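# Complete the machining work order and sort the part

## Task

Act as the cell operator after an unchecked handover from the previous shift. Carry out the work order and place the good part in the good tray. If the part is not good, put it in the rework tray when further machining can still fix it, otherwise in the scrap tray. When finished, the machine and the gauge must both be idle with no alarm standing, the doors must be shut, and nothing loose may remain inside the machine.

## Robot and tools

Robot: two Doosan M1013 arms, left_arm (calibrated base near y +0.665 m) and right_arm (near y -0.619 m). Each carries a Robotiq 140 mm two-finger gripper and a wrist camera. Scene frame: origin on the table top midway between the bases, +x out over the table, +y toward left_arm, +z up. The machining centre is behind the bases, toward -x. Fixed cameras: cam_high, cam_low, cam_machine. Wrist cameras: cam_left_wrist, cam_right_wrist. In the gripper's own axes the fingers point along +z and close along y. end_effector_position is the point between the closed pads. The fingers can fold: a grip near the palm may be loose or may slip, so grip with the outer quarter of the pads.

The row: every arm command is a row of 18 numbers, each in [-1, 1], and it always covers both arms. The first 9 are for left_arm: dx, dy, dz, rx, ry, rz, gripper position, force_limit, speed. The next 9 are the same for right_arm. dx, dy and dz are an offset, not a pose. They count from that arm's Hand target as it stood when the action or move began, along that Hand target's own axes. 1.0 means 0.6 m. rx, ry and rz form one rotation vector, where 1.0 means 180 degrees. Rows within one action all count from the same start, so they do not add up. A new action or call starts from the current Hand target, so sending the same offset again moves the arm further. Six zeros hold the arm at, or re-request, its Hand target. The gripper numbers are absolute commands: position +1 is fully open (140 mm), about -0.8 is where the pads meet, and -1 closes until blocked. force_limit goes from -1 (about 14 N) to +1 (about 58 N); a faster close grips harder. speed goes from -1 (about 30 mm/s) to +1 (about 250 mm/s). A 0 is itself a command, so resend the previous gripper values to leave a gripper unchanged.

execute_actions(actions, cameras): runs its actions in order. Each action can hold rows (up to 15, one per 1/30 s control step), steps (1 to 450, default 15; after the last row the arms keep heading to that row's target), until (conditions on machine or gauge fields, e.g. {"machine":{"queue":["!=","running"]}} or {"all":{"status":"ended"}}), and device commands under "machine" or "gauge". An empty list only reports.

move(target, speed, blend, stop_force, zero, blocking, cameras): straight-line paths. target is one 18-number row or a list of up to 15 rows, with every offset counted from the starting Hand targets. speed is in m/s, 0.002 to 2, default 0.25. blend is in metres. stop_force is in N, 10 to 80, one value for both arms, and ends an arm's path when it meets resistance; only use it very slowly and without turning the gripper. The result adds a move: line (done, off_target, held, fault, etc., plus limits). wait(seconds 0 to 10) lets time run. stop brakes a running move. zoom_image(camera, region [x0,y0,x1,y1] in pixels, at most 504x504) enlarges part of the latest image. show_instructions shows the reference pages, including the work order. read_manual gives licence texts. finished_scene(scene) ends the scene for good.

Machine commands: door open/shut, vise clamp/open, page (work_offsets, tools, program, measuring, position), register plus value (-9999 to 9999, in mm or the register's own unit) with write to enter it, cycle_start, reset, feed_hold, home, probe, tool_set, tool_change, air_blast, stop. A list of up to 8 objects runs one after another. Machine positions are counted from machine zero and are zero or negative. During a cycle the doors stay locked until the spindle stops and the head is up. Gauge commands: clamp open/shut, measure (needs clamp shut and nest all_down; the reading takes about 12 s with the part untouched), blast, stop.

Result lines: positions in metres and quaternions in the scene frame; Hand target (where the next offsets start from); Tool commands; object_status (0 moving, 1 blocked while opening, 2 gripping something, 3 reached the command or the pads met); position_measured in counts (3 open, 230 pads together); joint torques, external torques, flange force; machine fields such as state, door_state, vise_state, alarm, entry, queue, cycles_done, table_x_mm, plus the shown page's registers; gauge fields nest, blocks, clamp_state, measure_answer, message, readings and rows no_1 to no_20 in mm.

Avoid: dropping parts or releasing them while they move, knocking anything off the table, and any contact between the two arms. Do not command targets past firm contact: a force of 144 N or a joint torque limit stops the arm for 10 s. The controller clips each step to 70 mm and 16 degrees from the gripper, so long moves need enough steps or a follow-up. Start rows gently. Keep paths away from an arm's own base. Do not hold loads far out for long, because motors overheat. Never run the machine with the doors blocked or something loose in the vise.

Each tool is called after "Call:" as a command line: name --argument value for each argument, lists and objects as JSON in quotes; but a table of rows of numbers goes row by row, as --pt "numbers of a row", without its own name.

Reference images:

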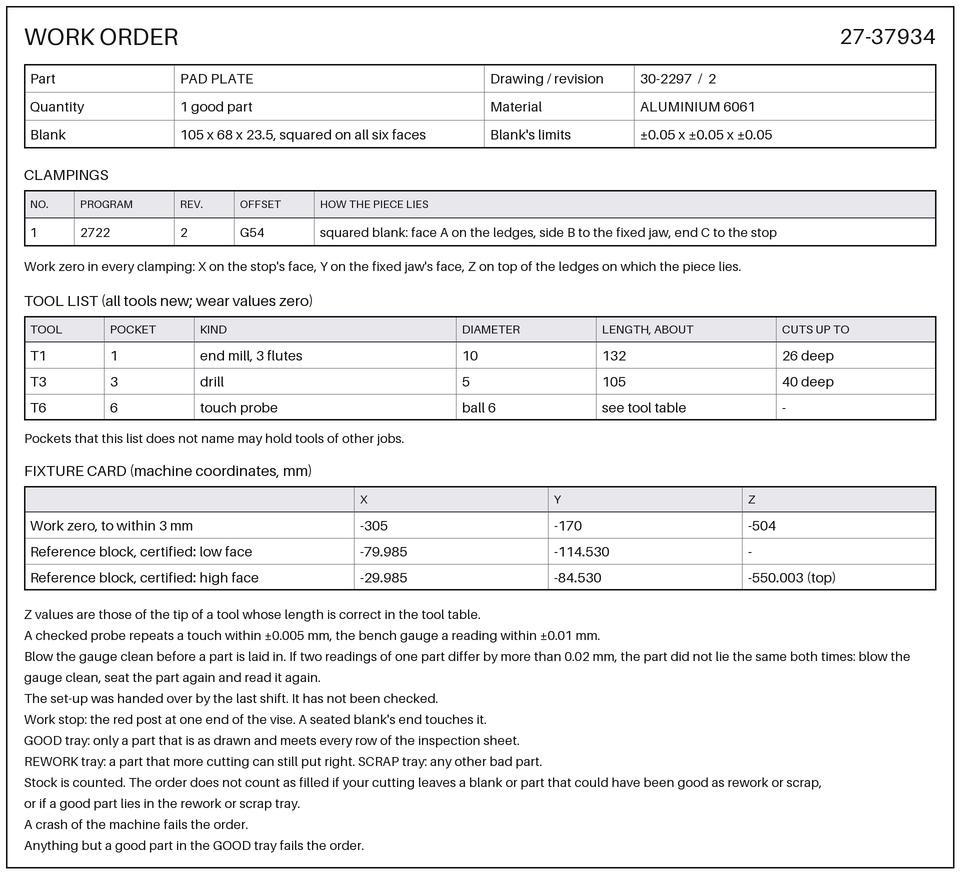

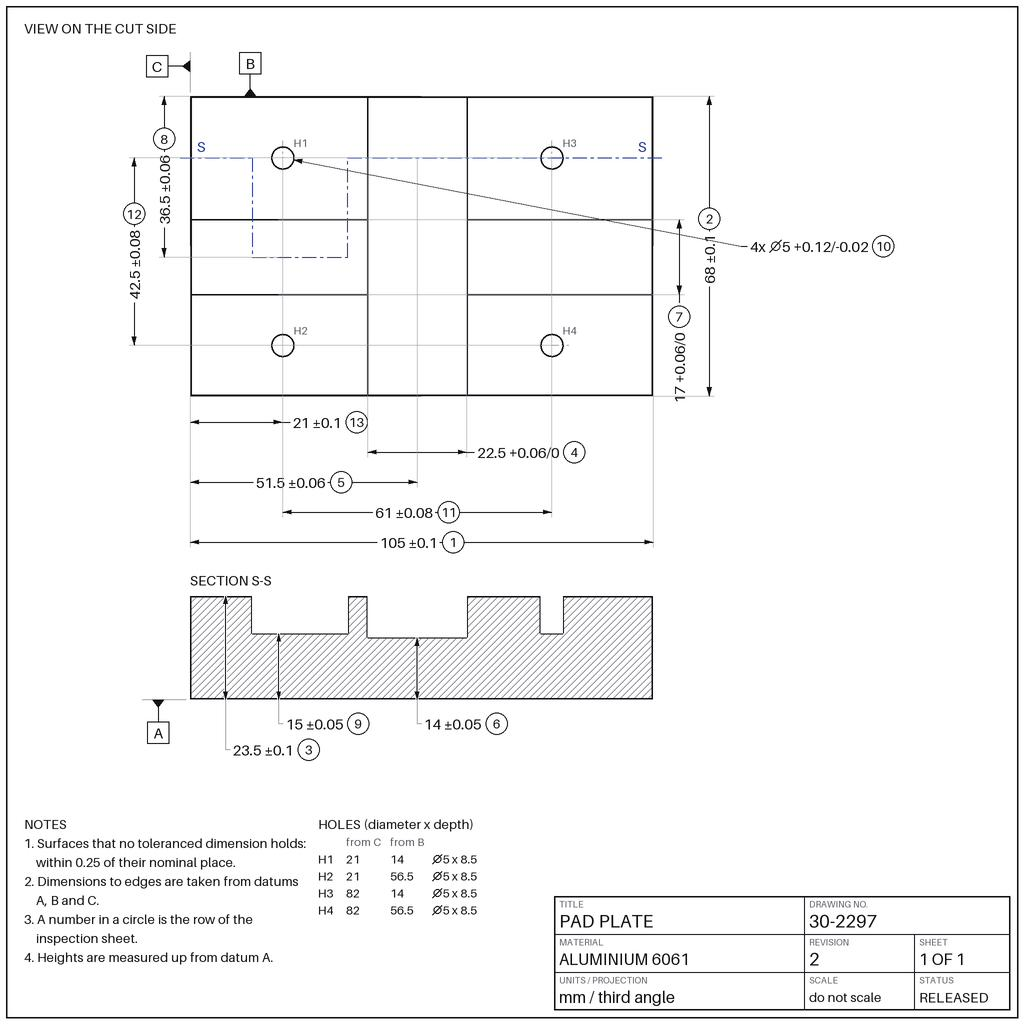

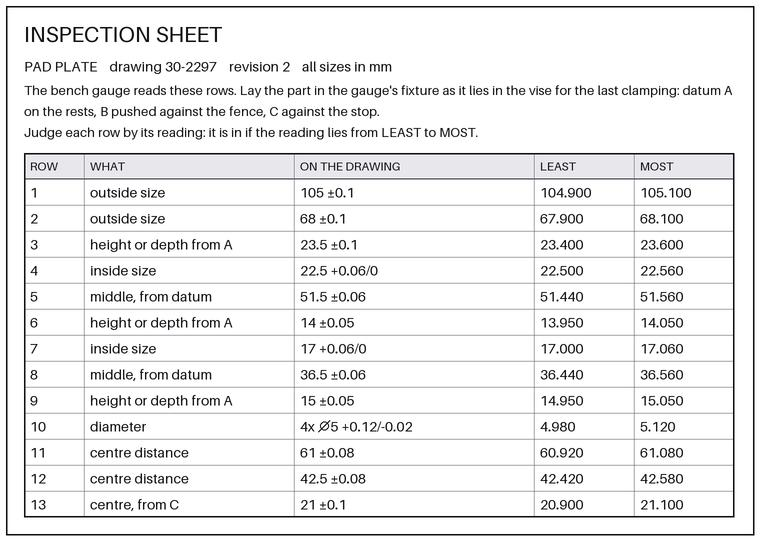

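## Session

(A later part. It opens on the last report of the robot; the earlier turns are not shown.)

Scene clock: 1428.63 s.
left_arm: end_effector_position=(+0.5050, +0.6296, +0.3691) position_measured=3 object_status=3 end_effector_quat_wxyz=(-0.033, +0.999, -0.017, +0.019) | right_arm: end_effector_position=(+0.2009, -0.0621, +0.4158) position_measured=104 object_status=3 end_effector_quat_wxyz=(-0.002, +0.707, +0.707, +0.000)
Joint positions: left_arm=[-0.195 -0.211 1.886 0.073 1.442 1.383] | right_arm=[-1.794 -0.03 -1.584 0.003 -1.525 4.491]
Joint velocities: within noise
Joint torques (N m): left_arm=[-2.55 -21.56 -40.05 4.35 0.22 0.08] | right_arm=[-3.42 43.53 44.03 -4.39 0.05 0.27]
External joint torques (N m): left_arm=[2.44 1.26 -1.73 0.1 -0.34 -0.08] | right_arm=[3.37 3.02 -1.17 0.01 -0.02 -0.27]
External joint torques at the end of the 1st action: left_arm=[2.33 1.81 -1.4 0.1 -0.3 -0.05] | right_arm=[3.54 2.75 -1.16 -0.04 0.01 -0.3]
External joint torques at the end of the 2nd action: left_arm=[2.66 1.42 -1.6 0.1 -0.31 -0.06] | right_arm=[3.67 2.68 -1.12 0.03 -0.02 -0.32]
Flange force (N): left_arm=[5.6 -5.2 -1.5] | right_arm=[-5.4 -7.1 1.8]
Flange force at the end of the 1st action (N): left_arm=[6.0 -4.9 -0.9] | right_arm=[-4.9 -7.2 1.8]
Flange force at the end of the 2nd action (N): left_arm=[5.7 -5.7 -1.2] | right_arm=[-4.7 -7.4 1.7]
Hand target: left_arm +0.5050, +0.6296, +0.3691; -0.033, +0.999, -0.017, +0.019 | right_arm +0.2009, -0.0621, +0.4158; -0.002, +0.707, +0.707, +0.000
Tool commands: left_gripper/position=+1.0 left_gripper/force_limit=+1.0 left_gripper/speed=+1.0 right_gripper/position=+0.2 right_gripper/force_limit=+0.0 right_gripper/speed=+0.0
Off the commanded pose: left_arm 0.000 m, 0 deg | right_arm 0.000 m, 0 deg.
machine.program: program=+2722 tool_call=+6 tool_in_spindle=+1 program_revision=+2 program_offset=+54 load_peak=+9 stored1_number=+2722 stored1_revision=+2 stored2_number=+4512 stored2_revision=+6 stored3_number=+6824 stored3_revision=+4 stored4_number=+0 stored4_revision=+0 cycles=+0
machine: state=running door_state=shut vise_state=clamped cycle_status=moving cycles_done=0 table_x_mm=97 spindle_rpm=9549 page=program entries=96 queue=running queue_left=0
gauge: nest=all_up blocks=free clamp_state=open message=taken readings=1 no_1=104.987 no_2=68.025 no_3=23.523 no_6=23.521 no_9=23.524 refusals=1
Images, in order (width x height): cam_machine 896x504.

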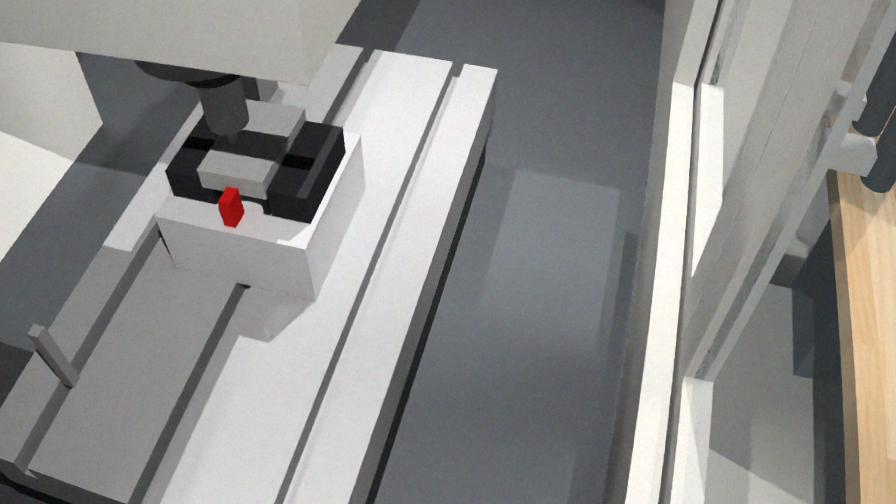

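Call:
execute_actions --actions '[{"steps":450,"until":{"machine":{"state":["!=","running"]}}},{"steps":450,"until":{"machine":{"state":["!=","running"]}}},{"steps":450,"until":{"machine":{"state":["!=","running"]}}},{"steps":450,"until":{"machine":{"state":["!=","running"]}}}]' --cameras '["cam_machine"]'

Call:
execute_actions --actions '[{"steps":450,"until":{"machine":{"state":["!=","running"]}}},{"steps":450,"until":{"machine":{"state":["!=","running"]}}},{"steps":450,"until":{"machine":{"state":["!=","running"]}}},{"steps":450,"until":{"machine":{"state":["!=","running"]}}}]' --cameras '["cam_machine"]'

Scene clock: 1494.03 s.
left_arm: end_effector_position=(+0.5050, +0.6296, +0.3691) position_measured=3 object_status=3 end_effector_quat_wxyz=(-0.033, +0.999, -0.017, +0.019) | right_arm: end_effector_position=(+0.2009, -0.0621, +0.4158) position_measured=104 object_status=3 end_effector_quat_wxyz=(-0.002, +0.707, +0.707, +0.000)
Joint positions: left_arm=[-0.195 -0.211 1.886 0.073 1.442 1.383] | right_arm=[-1.794 -0.03 -1.584 0.003 -1.525 4.491]
Joint velocities: within noise
Joint torques (N m): left_arm=[-2.57 -21.8 -39.99 4.36 0.21 0.05] | right_arm=[-3.62 43.64 44.12 -4.37 0.05 0.28]
External joint torques (N m): left_arm=[2.76 1.37 -1.73 0.1 -0.32 -0.05] | right_arm=[3.62 2.7 -1.25 0 -0.01 -0.28]
External joint torques at the end of the 1st action: left_arm=[2.08 1.6 -1.57 0.09 -0.35 -0.05] | right_arm=[3.5 2.68 -1.38 0 -0.01 -0.31]
External joint torques at the end of the 2nd action: left_arm=[2.4 1.2 -1.62 0.11 -0.33 -0.06] | right_arm=[3.78 2.19 -1.54 -0.02 -0.03 -0.28]
External joint torques at the end of the 3rd action: left_arm=[2.43 1.55 -1.57 0.08 -0.31 -0.09] | right_arm=[3.52 2.85 -1.13 -0.01 -0.03 -0.31]
Flange force (N): left_arm=[5.9 -5.9 -1.4] | right_arm=[-4.9 -7.4 2.0]
Flange force at the end of the 1st action (N): left_arm=[5.8 -4.4 -1.2] | right_arm=[-5.2 -7.2 2.2]
Flange force at the end of the 2nd action (N): left_arm=[5.3 -5.2 -1.3] | right_arm=[-4.5 -7.6 2.5]
Flange force at the end of the 3rd action (N): left_arm=[5.8 -5.1 -1.2] | right_arm=[-5.0 -7.2 1.7]
Hand target: left_arm +0.5050, +0.6296, +0.3691; -0.033, +0.999, -0.017, +0.019 | right_arm +0.2009, -0.0621, +0.4158; -0.002, +0.707, +0.707, +0.000
Tool commands: left_gripper/position=+1.0 left_gripper/force_limit=+1.0 left_gripper/speed=+1.0 right_gripper/position=+0.2 right_gripper/force_limit=+0.0 right_gripper/speed=+0.0
Off the commanded pose: left_arm 0.000 m, 0 deg | right_arm 0.000 m, 0 deg.
machine.program: program=+2722 tool_call=+6 tool_in_spindle=+3 program_revision=+2 program_offset=+54 load_peak=+10 stored1_number=+2722 stored1_revision=+2 stored2_number=+4512 stored2_revision=+6 stored3_number=+6824 stored3_revision=+4 stored4_number=+0 stored4_revision=+0 cycles=+1
machine: state=done door_state=shut vise_state=clamped cycle_status=done cycles_done=1 table_x_mm=0 spindle_rpm=0 page=program entries=96 queue=done queue_left=0
gauge: nest=all_up blocks=free clamp_state=open message=taken readings=1 no_1=104.987 no_2=68.025 no_3=23.523 no_6=23.521 no_9=23.524 refusals=1
Images, in order (width x height): cam_machine 896x504.

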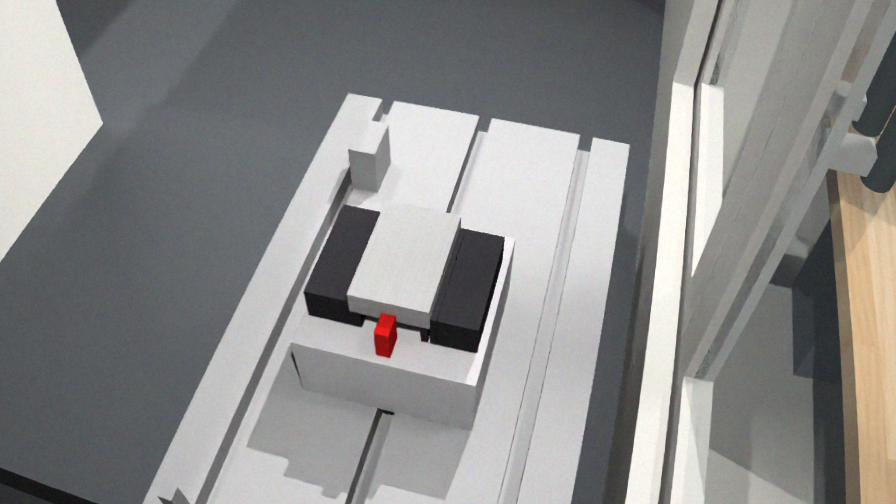

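Scene clock: 1494.37 s.
left_arm: end_effector_position=(+0.5050, +0.6296, +0.3691) position_measured=3 object_status=3 end_effector_quat_wxyz=(-0.033, +0.999, -0.017, +0.019) | right_arm: end_effector_position=(+0.2009, -0.0621, +0.4158) position_measured=104 object_status=3 end_effector_quat_wxyz=(-0.002, +0.707, +0.707, +0.000)
Joint positions: left_arm=[-0.195 -0.211 1.886 0.073 1.442 1.383] | right_arm=[-1.794 -0.03 -1.584 0.003 -1.525 4.491]
Joint velocities: within noise
Joint torques (N m): left_arm=[-2.06 -21.9 -40.01 4.36 0.18 0.08] | right_arm=[-3.74 43.8 44.15 -4.39 0.03 0.31]
External joint torques (N m): left_arm=[1.87 1.77 -1.67 0.08 -0.3 -0.09] | right_arm=[3.7 2.64 -1.3 0.02 0.01 -0.31]
External joint torques at the end of the 1st action: left_arm=[2.28 1.47 -1.65 0.12 -0.28 -0.09] | right_arm=[3.66 2.49 -1.35 0.01 0 -0.31]
External joint torques at the end of the 2nd action: left_arm=[2.43 1.39 -1.57 0.07 -0.27 -0.06] | right_arm=[3.54 2.86 -1.3 0.03 0.01 -0.28]
External joint torques at the end of the 3rd action: left_arm=[2.36 1.56 -1.92 0.08 -0.28 -0.08] | right_arm=[3.92 2.44 -1.22 0 -0.01 -0.28]
Flange force (N): left_arm=[6.1 -3.8 -1.4] | right_arm=[-4.9 -7.5 2.1]
Flange force at the end of the 1st action (N): left_arm=[5.7 -4.7 -1.4] | right_arm=[-4.8 -7.4 2.2]
Flange force at the end of the 2nd action (N): left_arm=[5.5 -5.2 -1.3] | right_arm=[-5.3 -7.4 2.1]
Flange force at the end of the 3rd action (N): left_arm=[6.3 -4.9 -1.8] | right_arm=[-4.4 -7.8 1.9]
Hand target: left_arm +0.5050, +0.6296, +0.3691; -0.033, +0.999, -0.017, +0.019 | right_arm +0.2009, -0.0621, +0.4158; -0.002, +0.707, +0.707, +0.000
Tool commands: left_gripper/position=+1.0 left_gripper/force_limit=+1.0 left_gripper/speed=+1.0 right_gripper/position=+0.2 right_gripper/force_limit=+0.0 right_gripper/speed=+0.0
Off the commanded pose: left_arm 0.000 m, 0 deg | right_arm 0.000 m, 0 deg.
machine.program: program=+2722 tool_call=+6 tool_in_spindle=+3 program_revision=+2 program_offset=+54 load_peak=+10 stored1_number=+2722 stored1_revision=+2 stored2_number=+4512 stored2_revision=+6 stored3_number=+6824 stored3_revision=+4 stored4_number=+0 stored4_revision=+0 cycles=+1
machine: state=done door_state=shut vise_state=clamped cycle_status=done cycles_done=1 table_x_mm=0 spindle_rpm=0 page=program entries=96 queue=done queue_left=0
gauge: nest=all_up blocks=free clamp_state=open message=taken readings=1 no_1=104.987 no_2=68.025 no_3=23.523 no_6=23.521 no_9=23.524 refusals=1
Images, in order (width x height): cam_machine 896x504.

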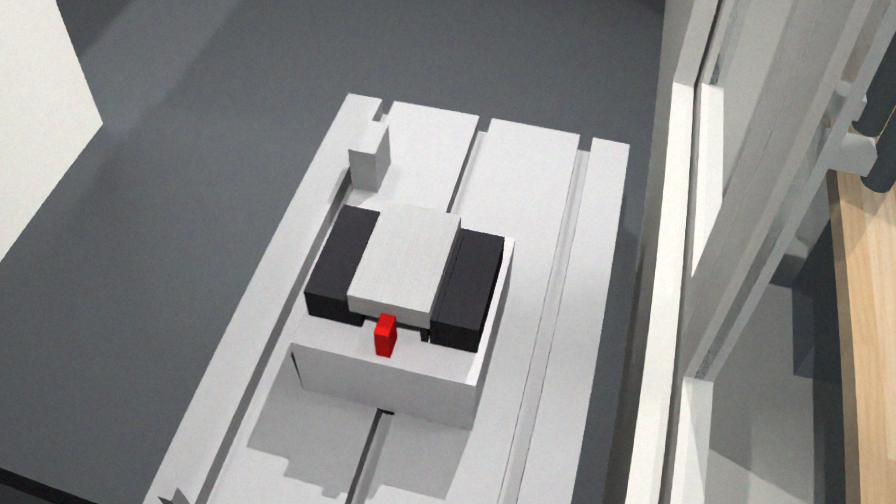

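Call:
execute_actions --actions '[{"machine":[{"air_blast":true},{"door":"open"}],"gauge":{"blast":true},"steps":300,"until":{"machine":{"queue":["!=","running"]}}}]' --cameras '["cam_machine"]'

Call:
zoom_image --camera "cam_machine" --region '[280, 180, 540, 400]'

Scene clock: 1504.00 s.
left_arm: end_effector_position=(+0.5050, +0.6296, +0.3691) position_measured=3 object_status=3 end_effector_quat_wxyz=(-0.033, +0.999, -0.017, +0.019) | right_arm: end_effector_position=(+0.2009, -0.0621, +0.4158) position_measured=104 object_status=3 end_effector_quat_wxyz=(-0.002, +0.707, +0.707, +0.000)
Joint positions: left_arm=[-0.195 -0.211 1.886 0.073 1.442 1.383] | right_arm=[-1.794 -0.03 -1.584 0.003 -1.525 4.491]
Joint velocities: within noise
Joint torques (N m): left_arm=[-2.48 -21.89 -40.11 4.34 0.16 0.03] | right_arm=[-3.81 43.89 44.14 -4.38 0.04 0.3]
External joint torques (N m): left_arm=[2.46 1.83 -1.32 0.08 -0.27 -0.03] | right_arm=[3.71 3.24 -0.99 -0.03 0 -0.3]
Flange force (N): left_arm=[6.0 -5.2 -0.8] | right_arm=[-5.3 -7.7 1.5]
Hand target: left_arm +0.5050, +0.6296, +0.3691; -0.033, +0.999, -0.017, +0.019 | right_arm +0.2009, -0.0621, +0.4158; -0.002, +0.707, +0.707, +0.000
Tool commands: left_gripper/position=+1.0 left_gripper/force_limit=+1.0 left_gripper/speed=+1.0 right_gripper/position=+0.2 right_gripper/force_limit=+0.0 right_gripper/speed=+0.0
Off the commanded pose: left_arm 0.000 m, 0 deg | right_arm 0.000 m, 0 deg.
machine.program: program=+2722 tool_call=+6 tool_in_spindle=+3 program_revision=+2 program_offset=+54 load_peak=+10 stored1_number=+2722 stored1_revision=+2 stored2_number=+4512 stored2_revision=+6 stored3_number=+6824 stored3_revision=+4 stored4_number=+0 stored4_revision=+0 cycles=+1
machine: state=done door_state=open vise_state=clamped cycle_status=done cycles_done=1 table_x_mm=0 spindle_rpm=0 page=program entries=97 queue=done queue_left=0
gauge: nest=all_up blocks=free clamp_state=open message=taken readings=1 no_1=104.987 no_2=68.025 no_3=23.523 no_6=23.521 no_9=23.524 refusals=1
Images, in order (width x height): cam_machine 896x504.

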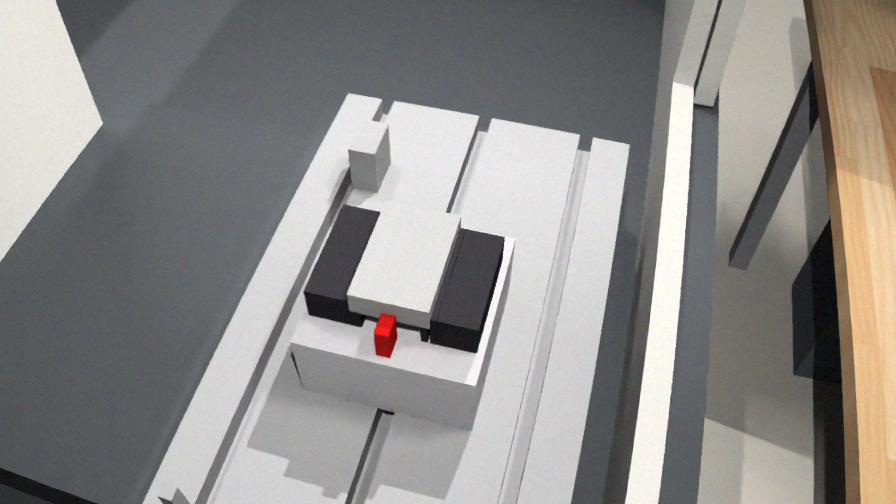

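Scaled by 1.938.

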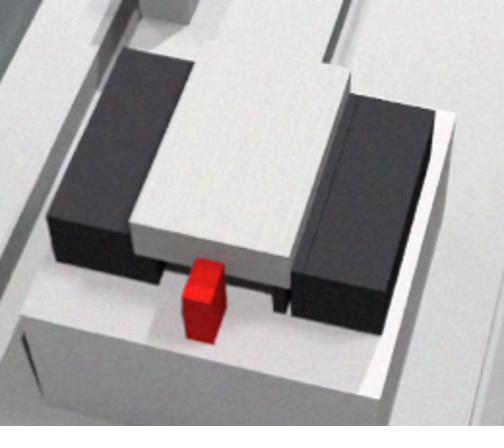

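Call:
move --target '[0,0,0,0,0,0,1,1,1,-0.033,-0.917,0,0,0,0,0.2,0,0]' --speed 0.35 --cameras '[]'

Call:
move --pt "0 0 0 0 0 0 1 1 1 -0.013 -0.35 0.17 0 0 0 0.2 0 0" --pt "0 0 0 0 0 0 1 1 1 -0.013 -0.684 0.19 0 0 0 0.2 0 0" --speed 0.3 --blend '[0.05,0]' --cameras '["cam_right_wrist"]'

Call:
zoom_image --camera "cam_right_wrist" --region '[300, 60, 620, 320]'

Scene clock: 1533.97 s.
left_arm: end_effector_position=(+0.5050, +0.6296, +0.3691) position_measured=3 object_status=3 end_effector_quat_wxyz=(-0.033, +0.999, -0.017, +0.019) | right_arm: end_effector_position=(-0.3492, -0.0817, +0.4169) position_measured=104 object_status=3 end_effector_quat_wxyz=(-0.002, +0.707, +0.707, +0.000)
Joint positions: left_arm=[-0.195 -0.211 1.886 0.073 1.442 1.383] | right_arm=[-0.892 -0.166 -1.431 0 -1.541 5.393]
Joint velocities: within noise
Joint torques (N m): left_arm=[-2.41 -21.66 -40.01 4.39 0.25 0.08] | right_arm=[-5.24 56.14 43.77 -4.45 0 0.39]
External joint torques (N m): left_arm=[2.44 1.35 -1.67 0.06 -0.36 -0.09] | right_arm=[5.28 4.52 -0.95 0.03 0.03 -0.39]
Flange force (N): left_arm=[5.6 -5.1 -1.3] | right_arm=[-12.1 -0.3 1.5]
Hand target: left_arm +0.5050, +0.6296, +0.3691; -0.033, +0.999, -0.017, +0.019 | right_arm -0.3493, -0.0817, +0.4169; -0.002, +0.707, +0.707, +0.000
Off the commanded pose: left_arm 0.000 m, 0 deg | right_arm 0.000 m, 0 deg.
machine.program: program=+2722 tool_call=+6 tool_in_spindle=+3 program_revision=+2 program_offset=+54 load_peak=+10 stored1_number=+2722 stored1_revision=+2 stored2_number=+4512 stored2_revision=+6 stored3_number=+6824 stored3_revision=+4 stored4_number=+0 stored4_revision=+0 cycles=+1
machine: state=done door_state=open vise_state=clamped cycle_status=done cycles_done=1 table_x_mm=0 spindle_rpm=0 page=program entries=97 queue=done queue_left=0
gauge: nest=all_up blocks=free clamp_state=open message=taken readings=1 no_1=104.987 no_2=68.025 no_3=23.523 no_6=23.521 no_9=23.524 refusals=1
move: done
No camera images: "cameras" was empty.

Scene clock: 1536.07 s.
left_arm: end_effector_position=(+0.5050, +0.6296, +0.3691) position_measured=3 object_status=3 end_effector_quat_wxyz=(-0.033, +0.999, -0.017, +0.019) | right_arm: end_effector_position=(-0.7599, -0.0889, +0.3038) position_measured=104 object_status=3 end_effector_quat_wxyz=(-0.002, +0.707, +0.707, +0.000)
Joint positions: left_arm=[-0.195 -0.211 1.886 0.073 1.442 1.383] | right_arm=[-0.549 -0.7 -0.854 -0.002 -1.584 5.736]
Joint velocities: within noise
Joint torques (N m): left_arm=[-2.39 -21.53 -39.95 4.36 0.22 0.05] | right_arm=[-3.3 104.22 43.52 -4.42 -0.2 0.32]
External joint torques (N m): left_arm=[2.47 1.26 -1.68 0.08 -0.34 -0.05] | right_arm=[3.56 6.53 -0.75 -0.01 0.23 -0.32]
Flange force (N): left_arm=[5.5 -5.3 -1.4] | right_arm=[-12.3 12.5 2.0]
Hand target: left_arm +0.5050, +0.6296, +0.3691; -0.033, +0.999, -0.017, +0.019 | right_arm -0.7599, -0.0889, +0.3037; -0.002, +0.707, +0.707, +0.000
Off the commanded pose: left_arm 0.000 m, 0 deg | right_arm 0.000 m, 0 deg.
machine.program: program=+2722 tool_call=+6 tool_in_spindle=+3 program_revision=+2 program_offset=+54 load_peak=+10 stored1_number=+2722 stored1_revision=+2 stored2_number=+4512 stored2_revision=+6 stored3_number=+6824 stored3_revision=+4 stored4_number=+0 stored4_revision=+0 cycles=+1
machine: state=done door_state=open vise_state=clamped cycle_status=done cycles_done=1 table_x_mm=0 spindle_rpm=0 page=program entries=97 queue=done queue_left=0
gauge: nest=all_up blocks=free clamp_state=open message=taken readings=1 no_1=104.987 no_2=68.025 no_3=23.523 no_6=23.521 no_9=23.524 refusals=1
move: done
camera_calibration:
cam_right_wrist: T_world_to_cam=[[0.99988, -0.0153085, 0.0021742, 0.765431], [-0.0151079, -0.937347, 0.348068, -0.198383], [-0.00329042, -0.34806, -0.937467, 0.396366], [0, 0, 0, 1]] pos_world=[-0.767032, -0.0362772, 0.438967]
Images, in order (width x height): cam_right_wrist 896x504.

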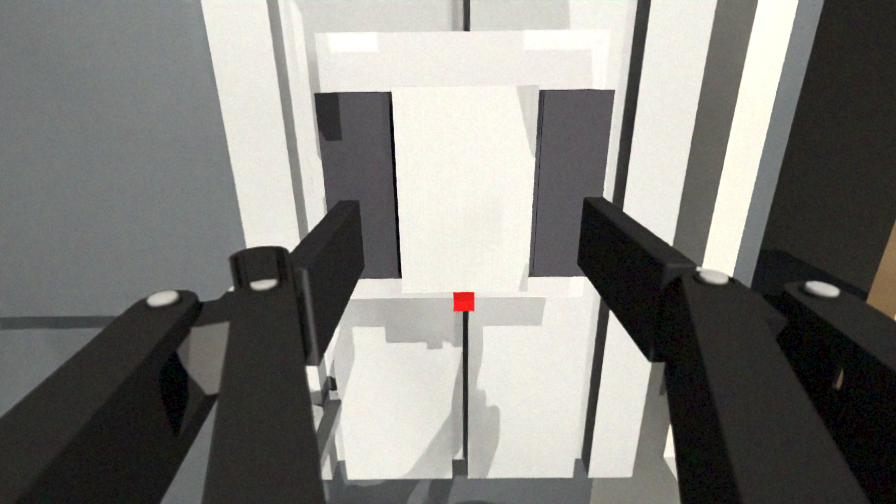

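Scaled by 1.575.

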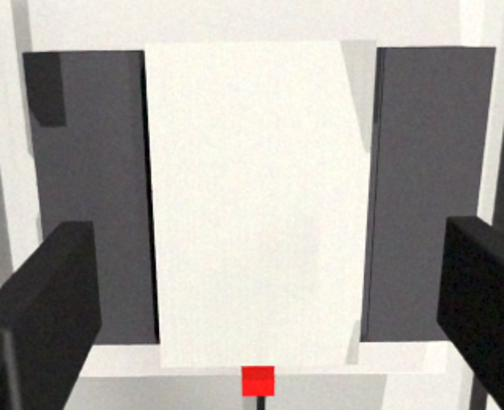

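Call:
move --target '[0,0,0,0,0,0,1,1,1,0,0,0.1045,0,0,0,0.2,0,0]' --speed 0.08 --cameras '[]'

Call:
execute_actions --actions '[{"rows":[[0,0,0,0,0,0,1,1,1,0,0,0,0,0,0,-1,0,-1]],"steps":60},{"machine":{"vise":"open"},"steps":60}]' --cameras '["cam_machine","cam_right_wrist"]'

Call:
zoom_image --camera "cam_machine" --region '[280, 150, 560, 400]'

Scene clock: 1545.83 s.
left_arm: end_effector_position=(+0.5050, +0.6296, +0.3691) position_measured=3 object_status=3 end_effector_quat_wxyz=(-0.033, +0.999, -0.017, +0.019) | right_arm: end_effector_position=(-0.7601, -0.0887, +0.2411) position_measured=104 object_status=3 end_effector_quat_wxyz=(-0.002, +0.707, +0.707, +0.000)
Joint positions: left_arm=[-0.195 -0.211 1.886 0.073 1.442 1.383] | right_arm=[-0.549 -0.705 -0.957 -0.002 -1.476 5.736]
Joint velocities: within noise
Joint torques (N m): left_arm=[-2.26 -21.65 -40.08 4.33 0.18 0.09] | right_arm=[-3.44 105.57 44.47 -4.42 -0.03 0.29]
External joint torques (N m): left_arm=[2.25 1.38 -1.58 0.12 -0.29 -0.09] | right_arm=[3.72 5.67 -1.75 -0.01 0.05 -0.29]
Flange force (N): left_arm=[5.5 -4.7 -1.3] | right_arm=[-12.5 12.5 1.6]
Hand target: left_arm +0.5050, +0.6296, +0.3691; -0.033, +0.999, -0.017, +0.019 | right_arm -0.7601, -0.0887, +0.2410; -0.002, +0.707, +0.707, +0.000
Off the commanded pose: left_arm 0.000 m, 0 deg | right_arm 0.000 m, 0 deg.
machine.program: program=+2722 tool_call=+6 tool_in_spindle=+3 program_revision=+2 program_offset=+54 load_peak=+10 stored1_number=+2722 stored1_revision=+2 stored2_number=+4512 stored2_revision=+6 stored3_number=+6824 stored3_revision=+4 stored4_number=+0 stored4_revision=+0 cycles=+1
machine: state=done door_state=open vise_state=clamped cycle_status=done cycles_done=1 table_x_mm=0 spindle_rpm=0 page=program entries=97 queue=done queue_left=0
gauge: nest=all_up blocks=free clamp_state=open message=taken readings=1 no_1=104.987 no_2=68.025 no_3=23.523 no_6=23.521 no_9=23.524 refusals=1
move: done
No camera images: "cameras" was empty.

Scene clock: 1550.03 s.
left_arm: end_effector_position=(+0.5050, +0.6296, +0.3691) position_measured=3 object_status=3 end_effector_quat_wxyz=(-0.033, +0.999, -0.017, +0.019) | right_arm: end_effector_position=(-0.7601, -0.0887, +0.2410) position_measured=129 object_status=2 end_effector_quat_wxyz=(-0.002, +0.707, +0.707, +0.000)
Joint positions: left_arm=[-0.195 -0.211 1.886 0.073 1.442 1.383] | right_arm=[-0.549 -0.705 -0.957 -0.002 -1.476 5.736]
Joint velocities: within noise
Joint torques (N m): left_arm=[-2.44 -21.68 -40.16 4.38 0.2 0.08] | right_arm=[-3.38 93.89 38.31 -4.49 1.33 0.16]
External joint torques (N m): left_arm=[2.43 1.5 -1.42 0.05 -0.31 -0.08] | right_arm=[3.77 17.15 4.4 0.07 -1.3 -0.16]
External joint torques at the end of the 1st action: left_arm=[2.31 1.51 -1.59 0.09 -0.27 -0.07] | right_arm=[3.81 17.21 4.36 0.13 -1.23 -0.17]
Flange force (N): left_arm=[5.5 -5.1 -1.0] | right_arm=[-12.5 12.2 -11.9]
Flange force at the end of the 1st action (N): left_arm=[5.7 -4.8 -1.3] | right_arm=[-12.8 12.5 -11.7]
Hand target: left_arm +0.5050, +0.6296, +0.3691; -0.033, +0.999, -0.017, +0.019 | right_arm -0.7601, -0.0887, +0.2410; -0.002, +0.707, +0.707, +0.000
Off the commanded pose: left_arm 0.000 m, 0 deg | right_arm 0.000 m, 0 deg.
machine.program: program=+2722 tool_call=+6 tool_in_spindle=+3 program_revision=+2 program_offset=+54 load_peak=+10 stored1_number=+2722 stored1_revision=+2 stored2_number=+4512 stored2_revision=+6 stored3_number=+6824 stored3_revision=+4 stored4_number=+0 stored4_revision=+0 cycles=+1
machine: state=idle door_state=open vise_state=open cycle_status=done cycles_done=1 table_x_mm=0 spindle_rpm=0 page=program entries=97 queue=done queue_left=0
gauge: nest=all_up blocks=free clamp_state=open message=taken readings=1 no_1=104.987 no_2=68.025 no_3=23.523 no_6=23.521 no_9=23.524 refusals=1
camera_calibration:
cam_right_wrist: T_world_to_cam=[[0.99988, -0.0153085, 0.00217422, 0.76577], [-0.015108, -0.937347, 0.348068, -0.176375], [-0.00329042, -0.34806, -0.937467, 0.337656], [0, 0, 0, 1]] pos_world=[-0.767232, -0.0360772, 0.376267]
Images, in order (width x height): cam_machine 896x504, cam_right_wrist 896x504.

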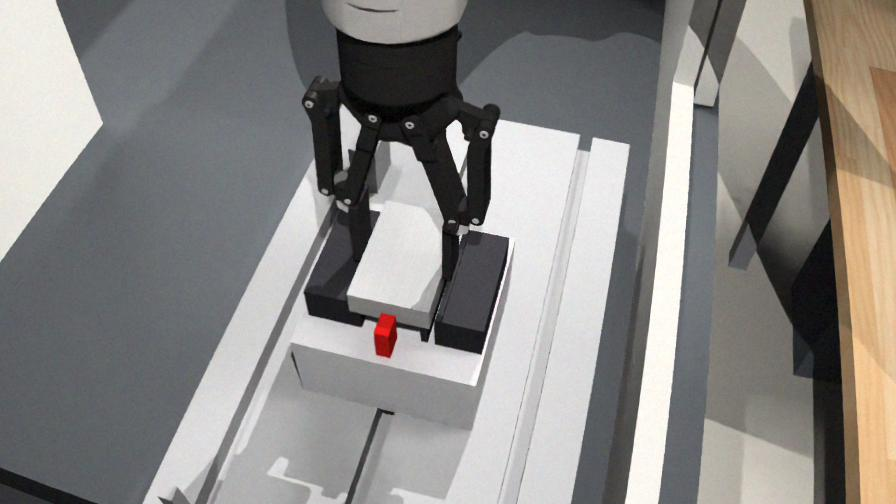

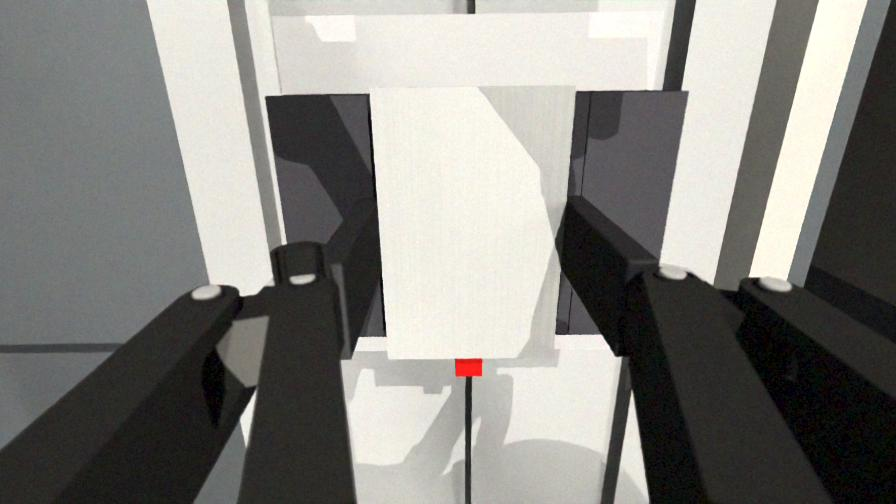

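Scaled by 1.800.

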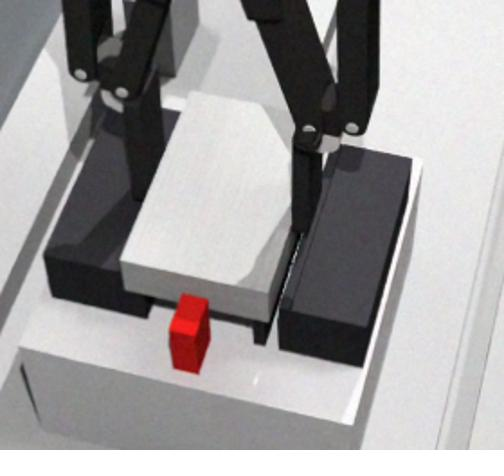

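Call:
move --pt "0 0 0 0 0 0 1 1 1 0 0 -0.09 0 0 0 -1 0 -1" --pt "0 0 0 0 0 0 1 1 1 0.004 0.42 -0.15 0 0 0 -1 0 -1" --pt "0 0 0 0 0 0 1 1 1 0.013 0.684 -0.293 0 0 0 -1 0 -1" --speed '[0.06,0.2,0.25]' --blend '[0.01,0.05,0]' --cameras '["cam_right_wrist","cam_low"]'

Call:
move --target '[0,0,0,0,0,0,1,1,1,0.033,0.917,0,0,0,0,-1,0,-1]' --speed 0.3 --cameras '["cam_right_wrist"]'

Scene clock: 1563.10 s.
left_arm: end_effector_position=(+0.5050, +0.6296, +0.3691) position_measured=3 object_status=3 end_effector_quat_wxyz=(-0.033, +0.999, -0.017, +0.019) | right_arm: end_effector_position=(-0.3494, -0.0817, +0.4159) position_measured=129 object_status=2 end_effector_quat_wxyz=(-0.002, +0.707, +0.707, +0.000)
Joint positions: left_arm=[-0.195 -0.211 1.886 0.073 1.442 1.383] | right_arm=[-0.892 -0.166 -1.432 0 -1.539 5.394]
Joint velocities: within noise
Joint torques (N m): left_arm=[-2.22 -21.81 -40.1 4.34 0.17 0.04] | right_arm=[-3.78 60.08 46.75 -4.39 -0.07 0.2]
External joint torques (N m): left_arm=[2.14 1.6 -1.65 0.12 -0.29 -0.04] | right_arm=[4.12 -0.33 -4.14 0 0.12 -0.2]
Flange force (N): left_arm=[5.9 -4.5 -1.4] | right_arm=[-9.8 -0.2 7.4]
Hand target: left_arm +0.5050, +0.6296, +0.3691; -0.033, +0.999, -0.017, +0.019 | right_arm -0.3493, -0.0817, +0.4160; -0.002, +0.707, +0.707, +0.000
Off the commanded pose: left_arm 0.000 m, 0 deg | right_arm 0.000 m, 0 deg.
machine.program: program=+2722 tool_call=+6 tool_in_spindle=+3 program_revision=+2 program_offset=+54 load_peak=+10 stored1_number=+2722 stored1_revision=+2 stored2_number=+4512 stored2_revision=+6 stored3_number=+6824 stored3_revision=+4 stored4_number=+0 stored4_revision=+0 cycles=+1
machine: state=idle door_state=open vise_state=open cycle_status=done cycles_done=1 table_x_mm=0 spindle_rpm=0 page=program entries=97 queue=done queue_left=0
gauge: nest=all_up blocks=free clamp_state=open message=taken readings=1 no_1=104.987 no_2=68.025 no_3=23.523 no_6=23.521 no_9=23.524 refusals=1
move: done
camera_calibration:
cam_right_wrist: T_world_to_cam=[[0.999881, -0.0152727, 0.00226934, 0.354795], [-0.0151071, -0.937303, 0.348188, -0.224515], [-0.00319071, -0.34818, -0.937422, 0.505321], [0, 0, 0, 1]] pos_world=[-0.356533, -0.0290769, 0.551067]
Images, in order (width x height): cam_low 896x504, cam_right_wrist 896x504.

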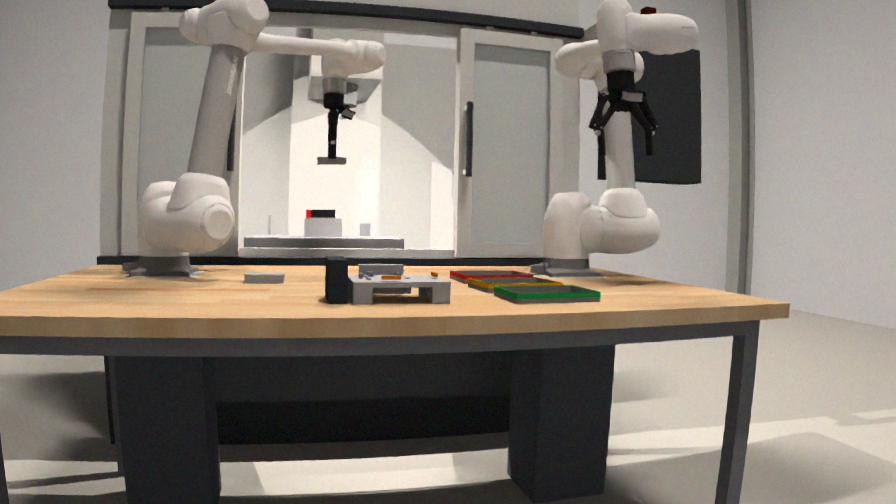

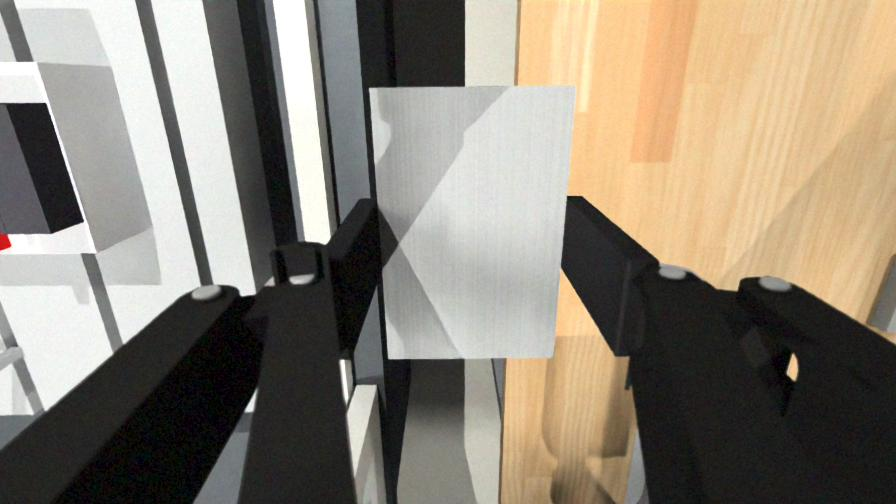

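Scene clock: 1565.47 s.
left_arm: end_effector_position=(+0.5050, +0.6296, +0.3691) position_measured=3 object_status=3 end_effector_quat_wxyz=(-0.033, +0.999, -0.017, +0.019) | right_arm: end_effector_position=(+0.2009, -0.0621, +0.4149) position_measured=129 object_status=2 end_effector_quat_wxyz=(-0.002, +0.707, +0.707, +0.000)
Joint positions: left_arm=[-0.195 -0.211 1.886 0.073 1.442 1.383] | right_arm=[-1.794 -0.03 -1.585 0.003 -1.524 4.491]
Joint velocities: within noise
Joint torques (N m): left_arm=[-2.35 -21.54 -40.04 4.39 0.19 0.1] | right_arm=[-3.21 44.36 46.64 -4.38 0.21 0.25]
External joint torques (N m): left_arm=[2.44 1.26 -1.52 0.05 -0.3 -0.1] | right_arm=[3.21 2.37 -3.68 -0.01 -0.17 -0.25]
Flange force (N): left_arm=[5.3 -5.1 -1.2] | right_arm=[-8.5 -7.8 5.8]
Hand target: left_arm +0.5050, +0.6296, +0.3691; -0.033, +0.999, -0.017, +0.019 | right_arm +0.2009, -0.0621, +0.4149; -0.002, +0.707, +0.707, +0.000
Off the commanded pose: left_arm 0.000 m, 0 deg | right_arm 0.000 m, 0 deg.
machine.program: program=+2722 tool_call=+6 tool_in_spindle=+3 program_revision=+2 program_offset=+54 load_peak=+10 stored1_number=+2722 stored1_revision=+2 stored2_number=+4512 stored2_revision=+6 stored3_number=+6824 stored3_revision=+4 stored4_number=+0 stored4_revision=+0 cycles=+1
machine: state=idle door_state=open vise_state=open cycle_status=done cycles_done=1 table_x_mm=0 spindle_rpm=0 page=program entries=97 queue=done queue_left=0
gauge: nest=all_up blocks=free clamp_state=open message=taken readings=1 no_1=104.987 no_2=68.025 no_3=23.523 no_6=23.521 no_9=23.524 refusals=1
move: done
camera_calibration:
cam_right_wrist: T_world_to_cam=[[0.999881, -0.0152735, 0.00226786, -0.195037], [-0.0151078, -0.937348, 0.348067, -0.197418], [-0.00319042, -0.34806, -0.937467, 0.512989], [0, 0, 0, 1]] pos_world=[0.193667, -0.00947715, 0.550067]
Images, in order (width x height): cam_right_wrist 896x504.

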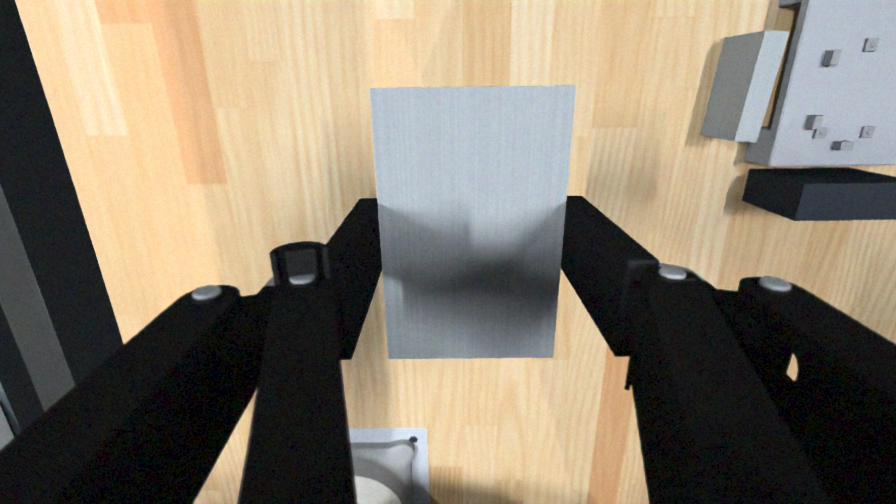

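Call:
move --pt "0 0 0 0 0 0 1 1 1 0.0852 0.7068 0.345 0 0 0 -1 0 -1" --pt "0 0 0 0 0 0 1 1 1 0.0852 0.7068 0.485 0 0 0 -1 0 -1" --speed '[0.3,0.1]' --blend '[0.01,0]' --cameras '["cam_right_wrist","cam_low"]'

Call:
zoom_image --camera "cam_low" --region '[320, 230, 460, 310]'

Scene clock: 1579.33 s.
left_arm: end_effector_position=(+0.5050, +0.6296, +0.3691) position_measured=3 object_status=3 end_effector_quat_wxyz=(-0.033, +0.999, -0.017, +0.019) | right_arm: end_effector_position=(+0.6244, -0.0102, +0.1232) position_measured=129 object_status=2 end_effector_quat_wxyz=(-0.002, +0.707, +0.707, +0.000)
Joint positions: left_arm=[-0.195 -0.211 1.886 0.073 1.442 1.383] | right_arm=[-2.298 -0.559 -1.42 0.004 -1.161 3.986]
Joint velocities: within noise
Joint torques (N m): left_arm=[-2.32 -21.64 -40.07 4.36 0.24 0.1] | right_arm=[-3.37 95.39 42.45 -4.01 -0.21 0.28]
External joint torques (N m): left_arm=[2.32 1.45 -1.52 0.08 -0.35 -0.1] | right_arm=[3.38 0.06 -3.27 0.04 0.23 -0.28]
Flange force (N): left_arm=[5.5 -4.8 -1.1] | right_arm=[-3.6 -8.5 3.2]
Hand target: left_arm +0.5050, +0.6296, +0.3691; -0.033, +0.999, -0.017, +0.019 | right_arm +0.6244, -0.0102, +0.1232; -0.002, +0.707, +0.707, +0.000
Off the commanded pose: left_arm 0.000 m, 0 deg | right_arm 0.000 m, 0 deg.
machine.program: program=+2722 tool_call=+6 tool_in_spindle=+3 program_revision=+2 program_offset=+54 load_peak=+10 stored1_number=+2722 stored1_revision=+2 stored2_number=+4512 stored2_revision=+6 stored3_number=+6824 stored3_revision=+4 stored4_number=+0 stored4_revision=+0 cycles=+1
machine: state=idle door_state=open vise_state=open cycle_status=done cycles_done=1 table_x_mm=0 spindle_rpm=0 page=program entries=97 queue=done queue_left=0
gauge: nest=all_up blocks=free clamp_state=open message=taken readings=1 no_1=104.987 no_2=68.025 no_3=23.523 no_6=23.521 no_9=23.524 refusals=1
move: done
camera_calibration:
cam_right_wrist: T_world_to_cam=[[0.999879, -0.0154021, 0.00220924, -0.617111], [-0.0152079, -0.937346, 0.348068, -0.0408119], [-0.00329017, -0.34806, -0.937467, 0.259101], [0, 0, 0, 1]] pos_world=[0.617268, 0.0424227, 0.258467]
Images, in order (width x height): cam_low 896x504, cam_right_wrist 896x504.

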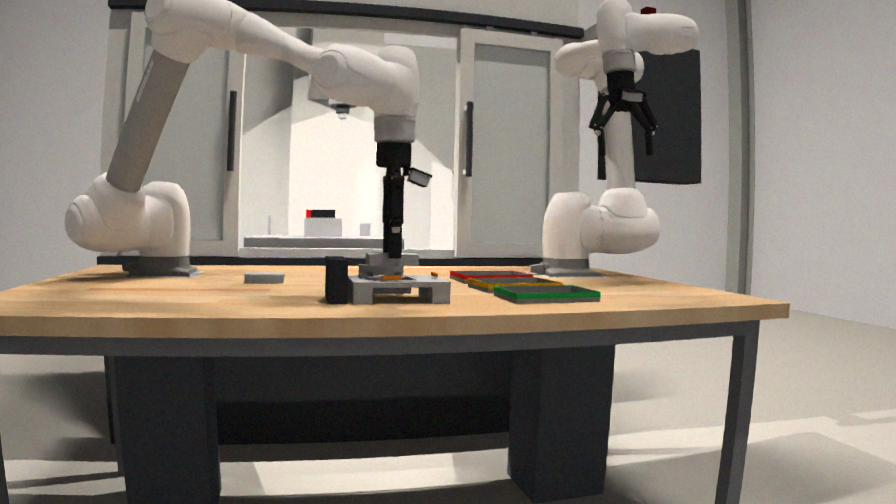

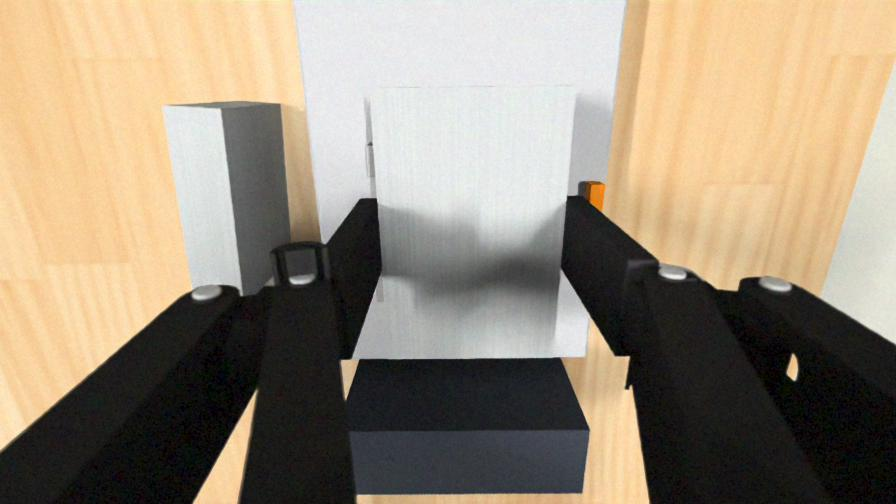

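Scaled by 3.600.

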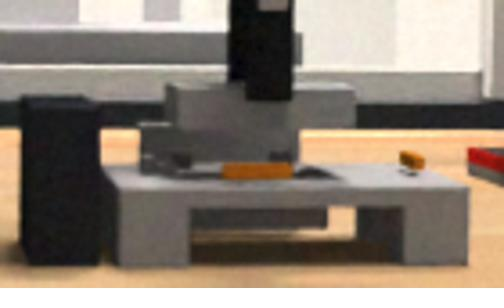

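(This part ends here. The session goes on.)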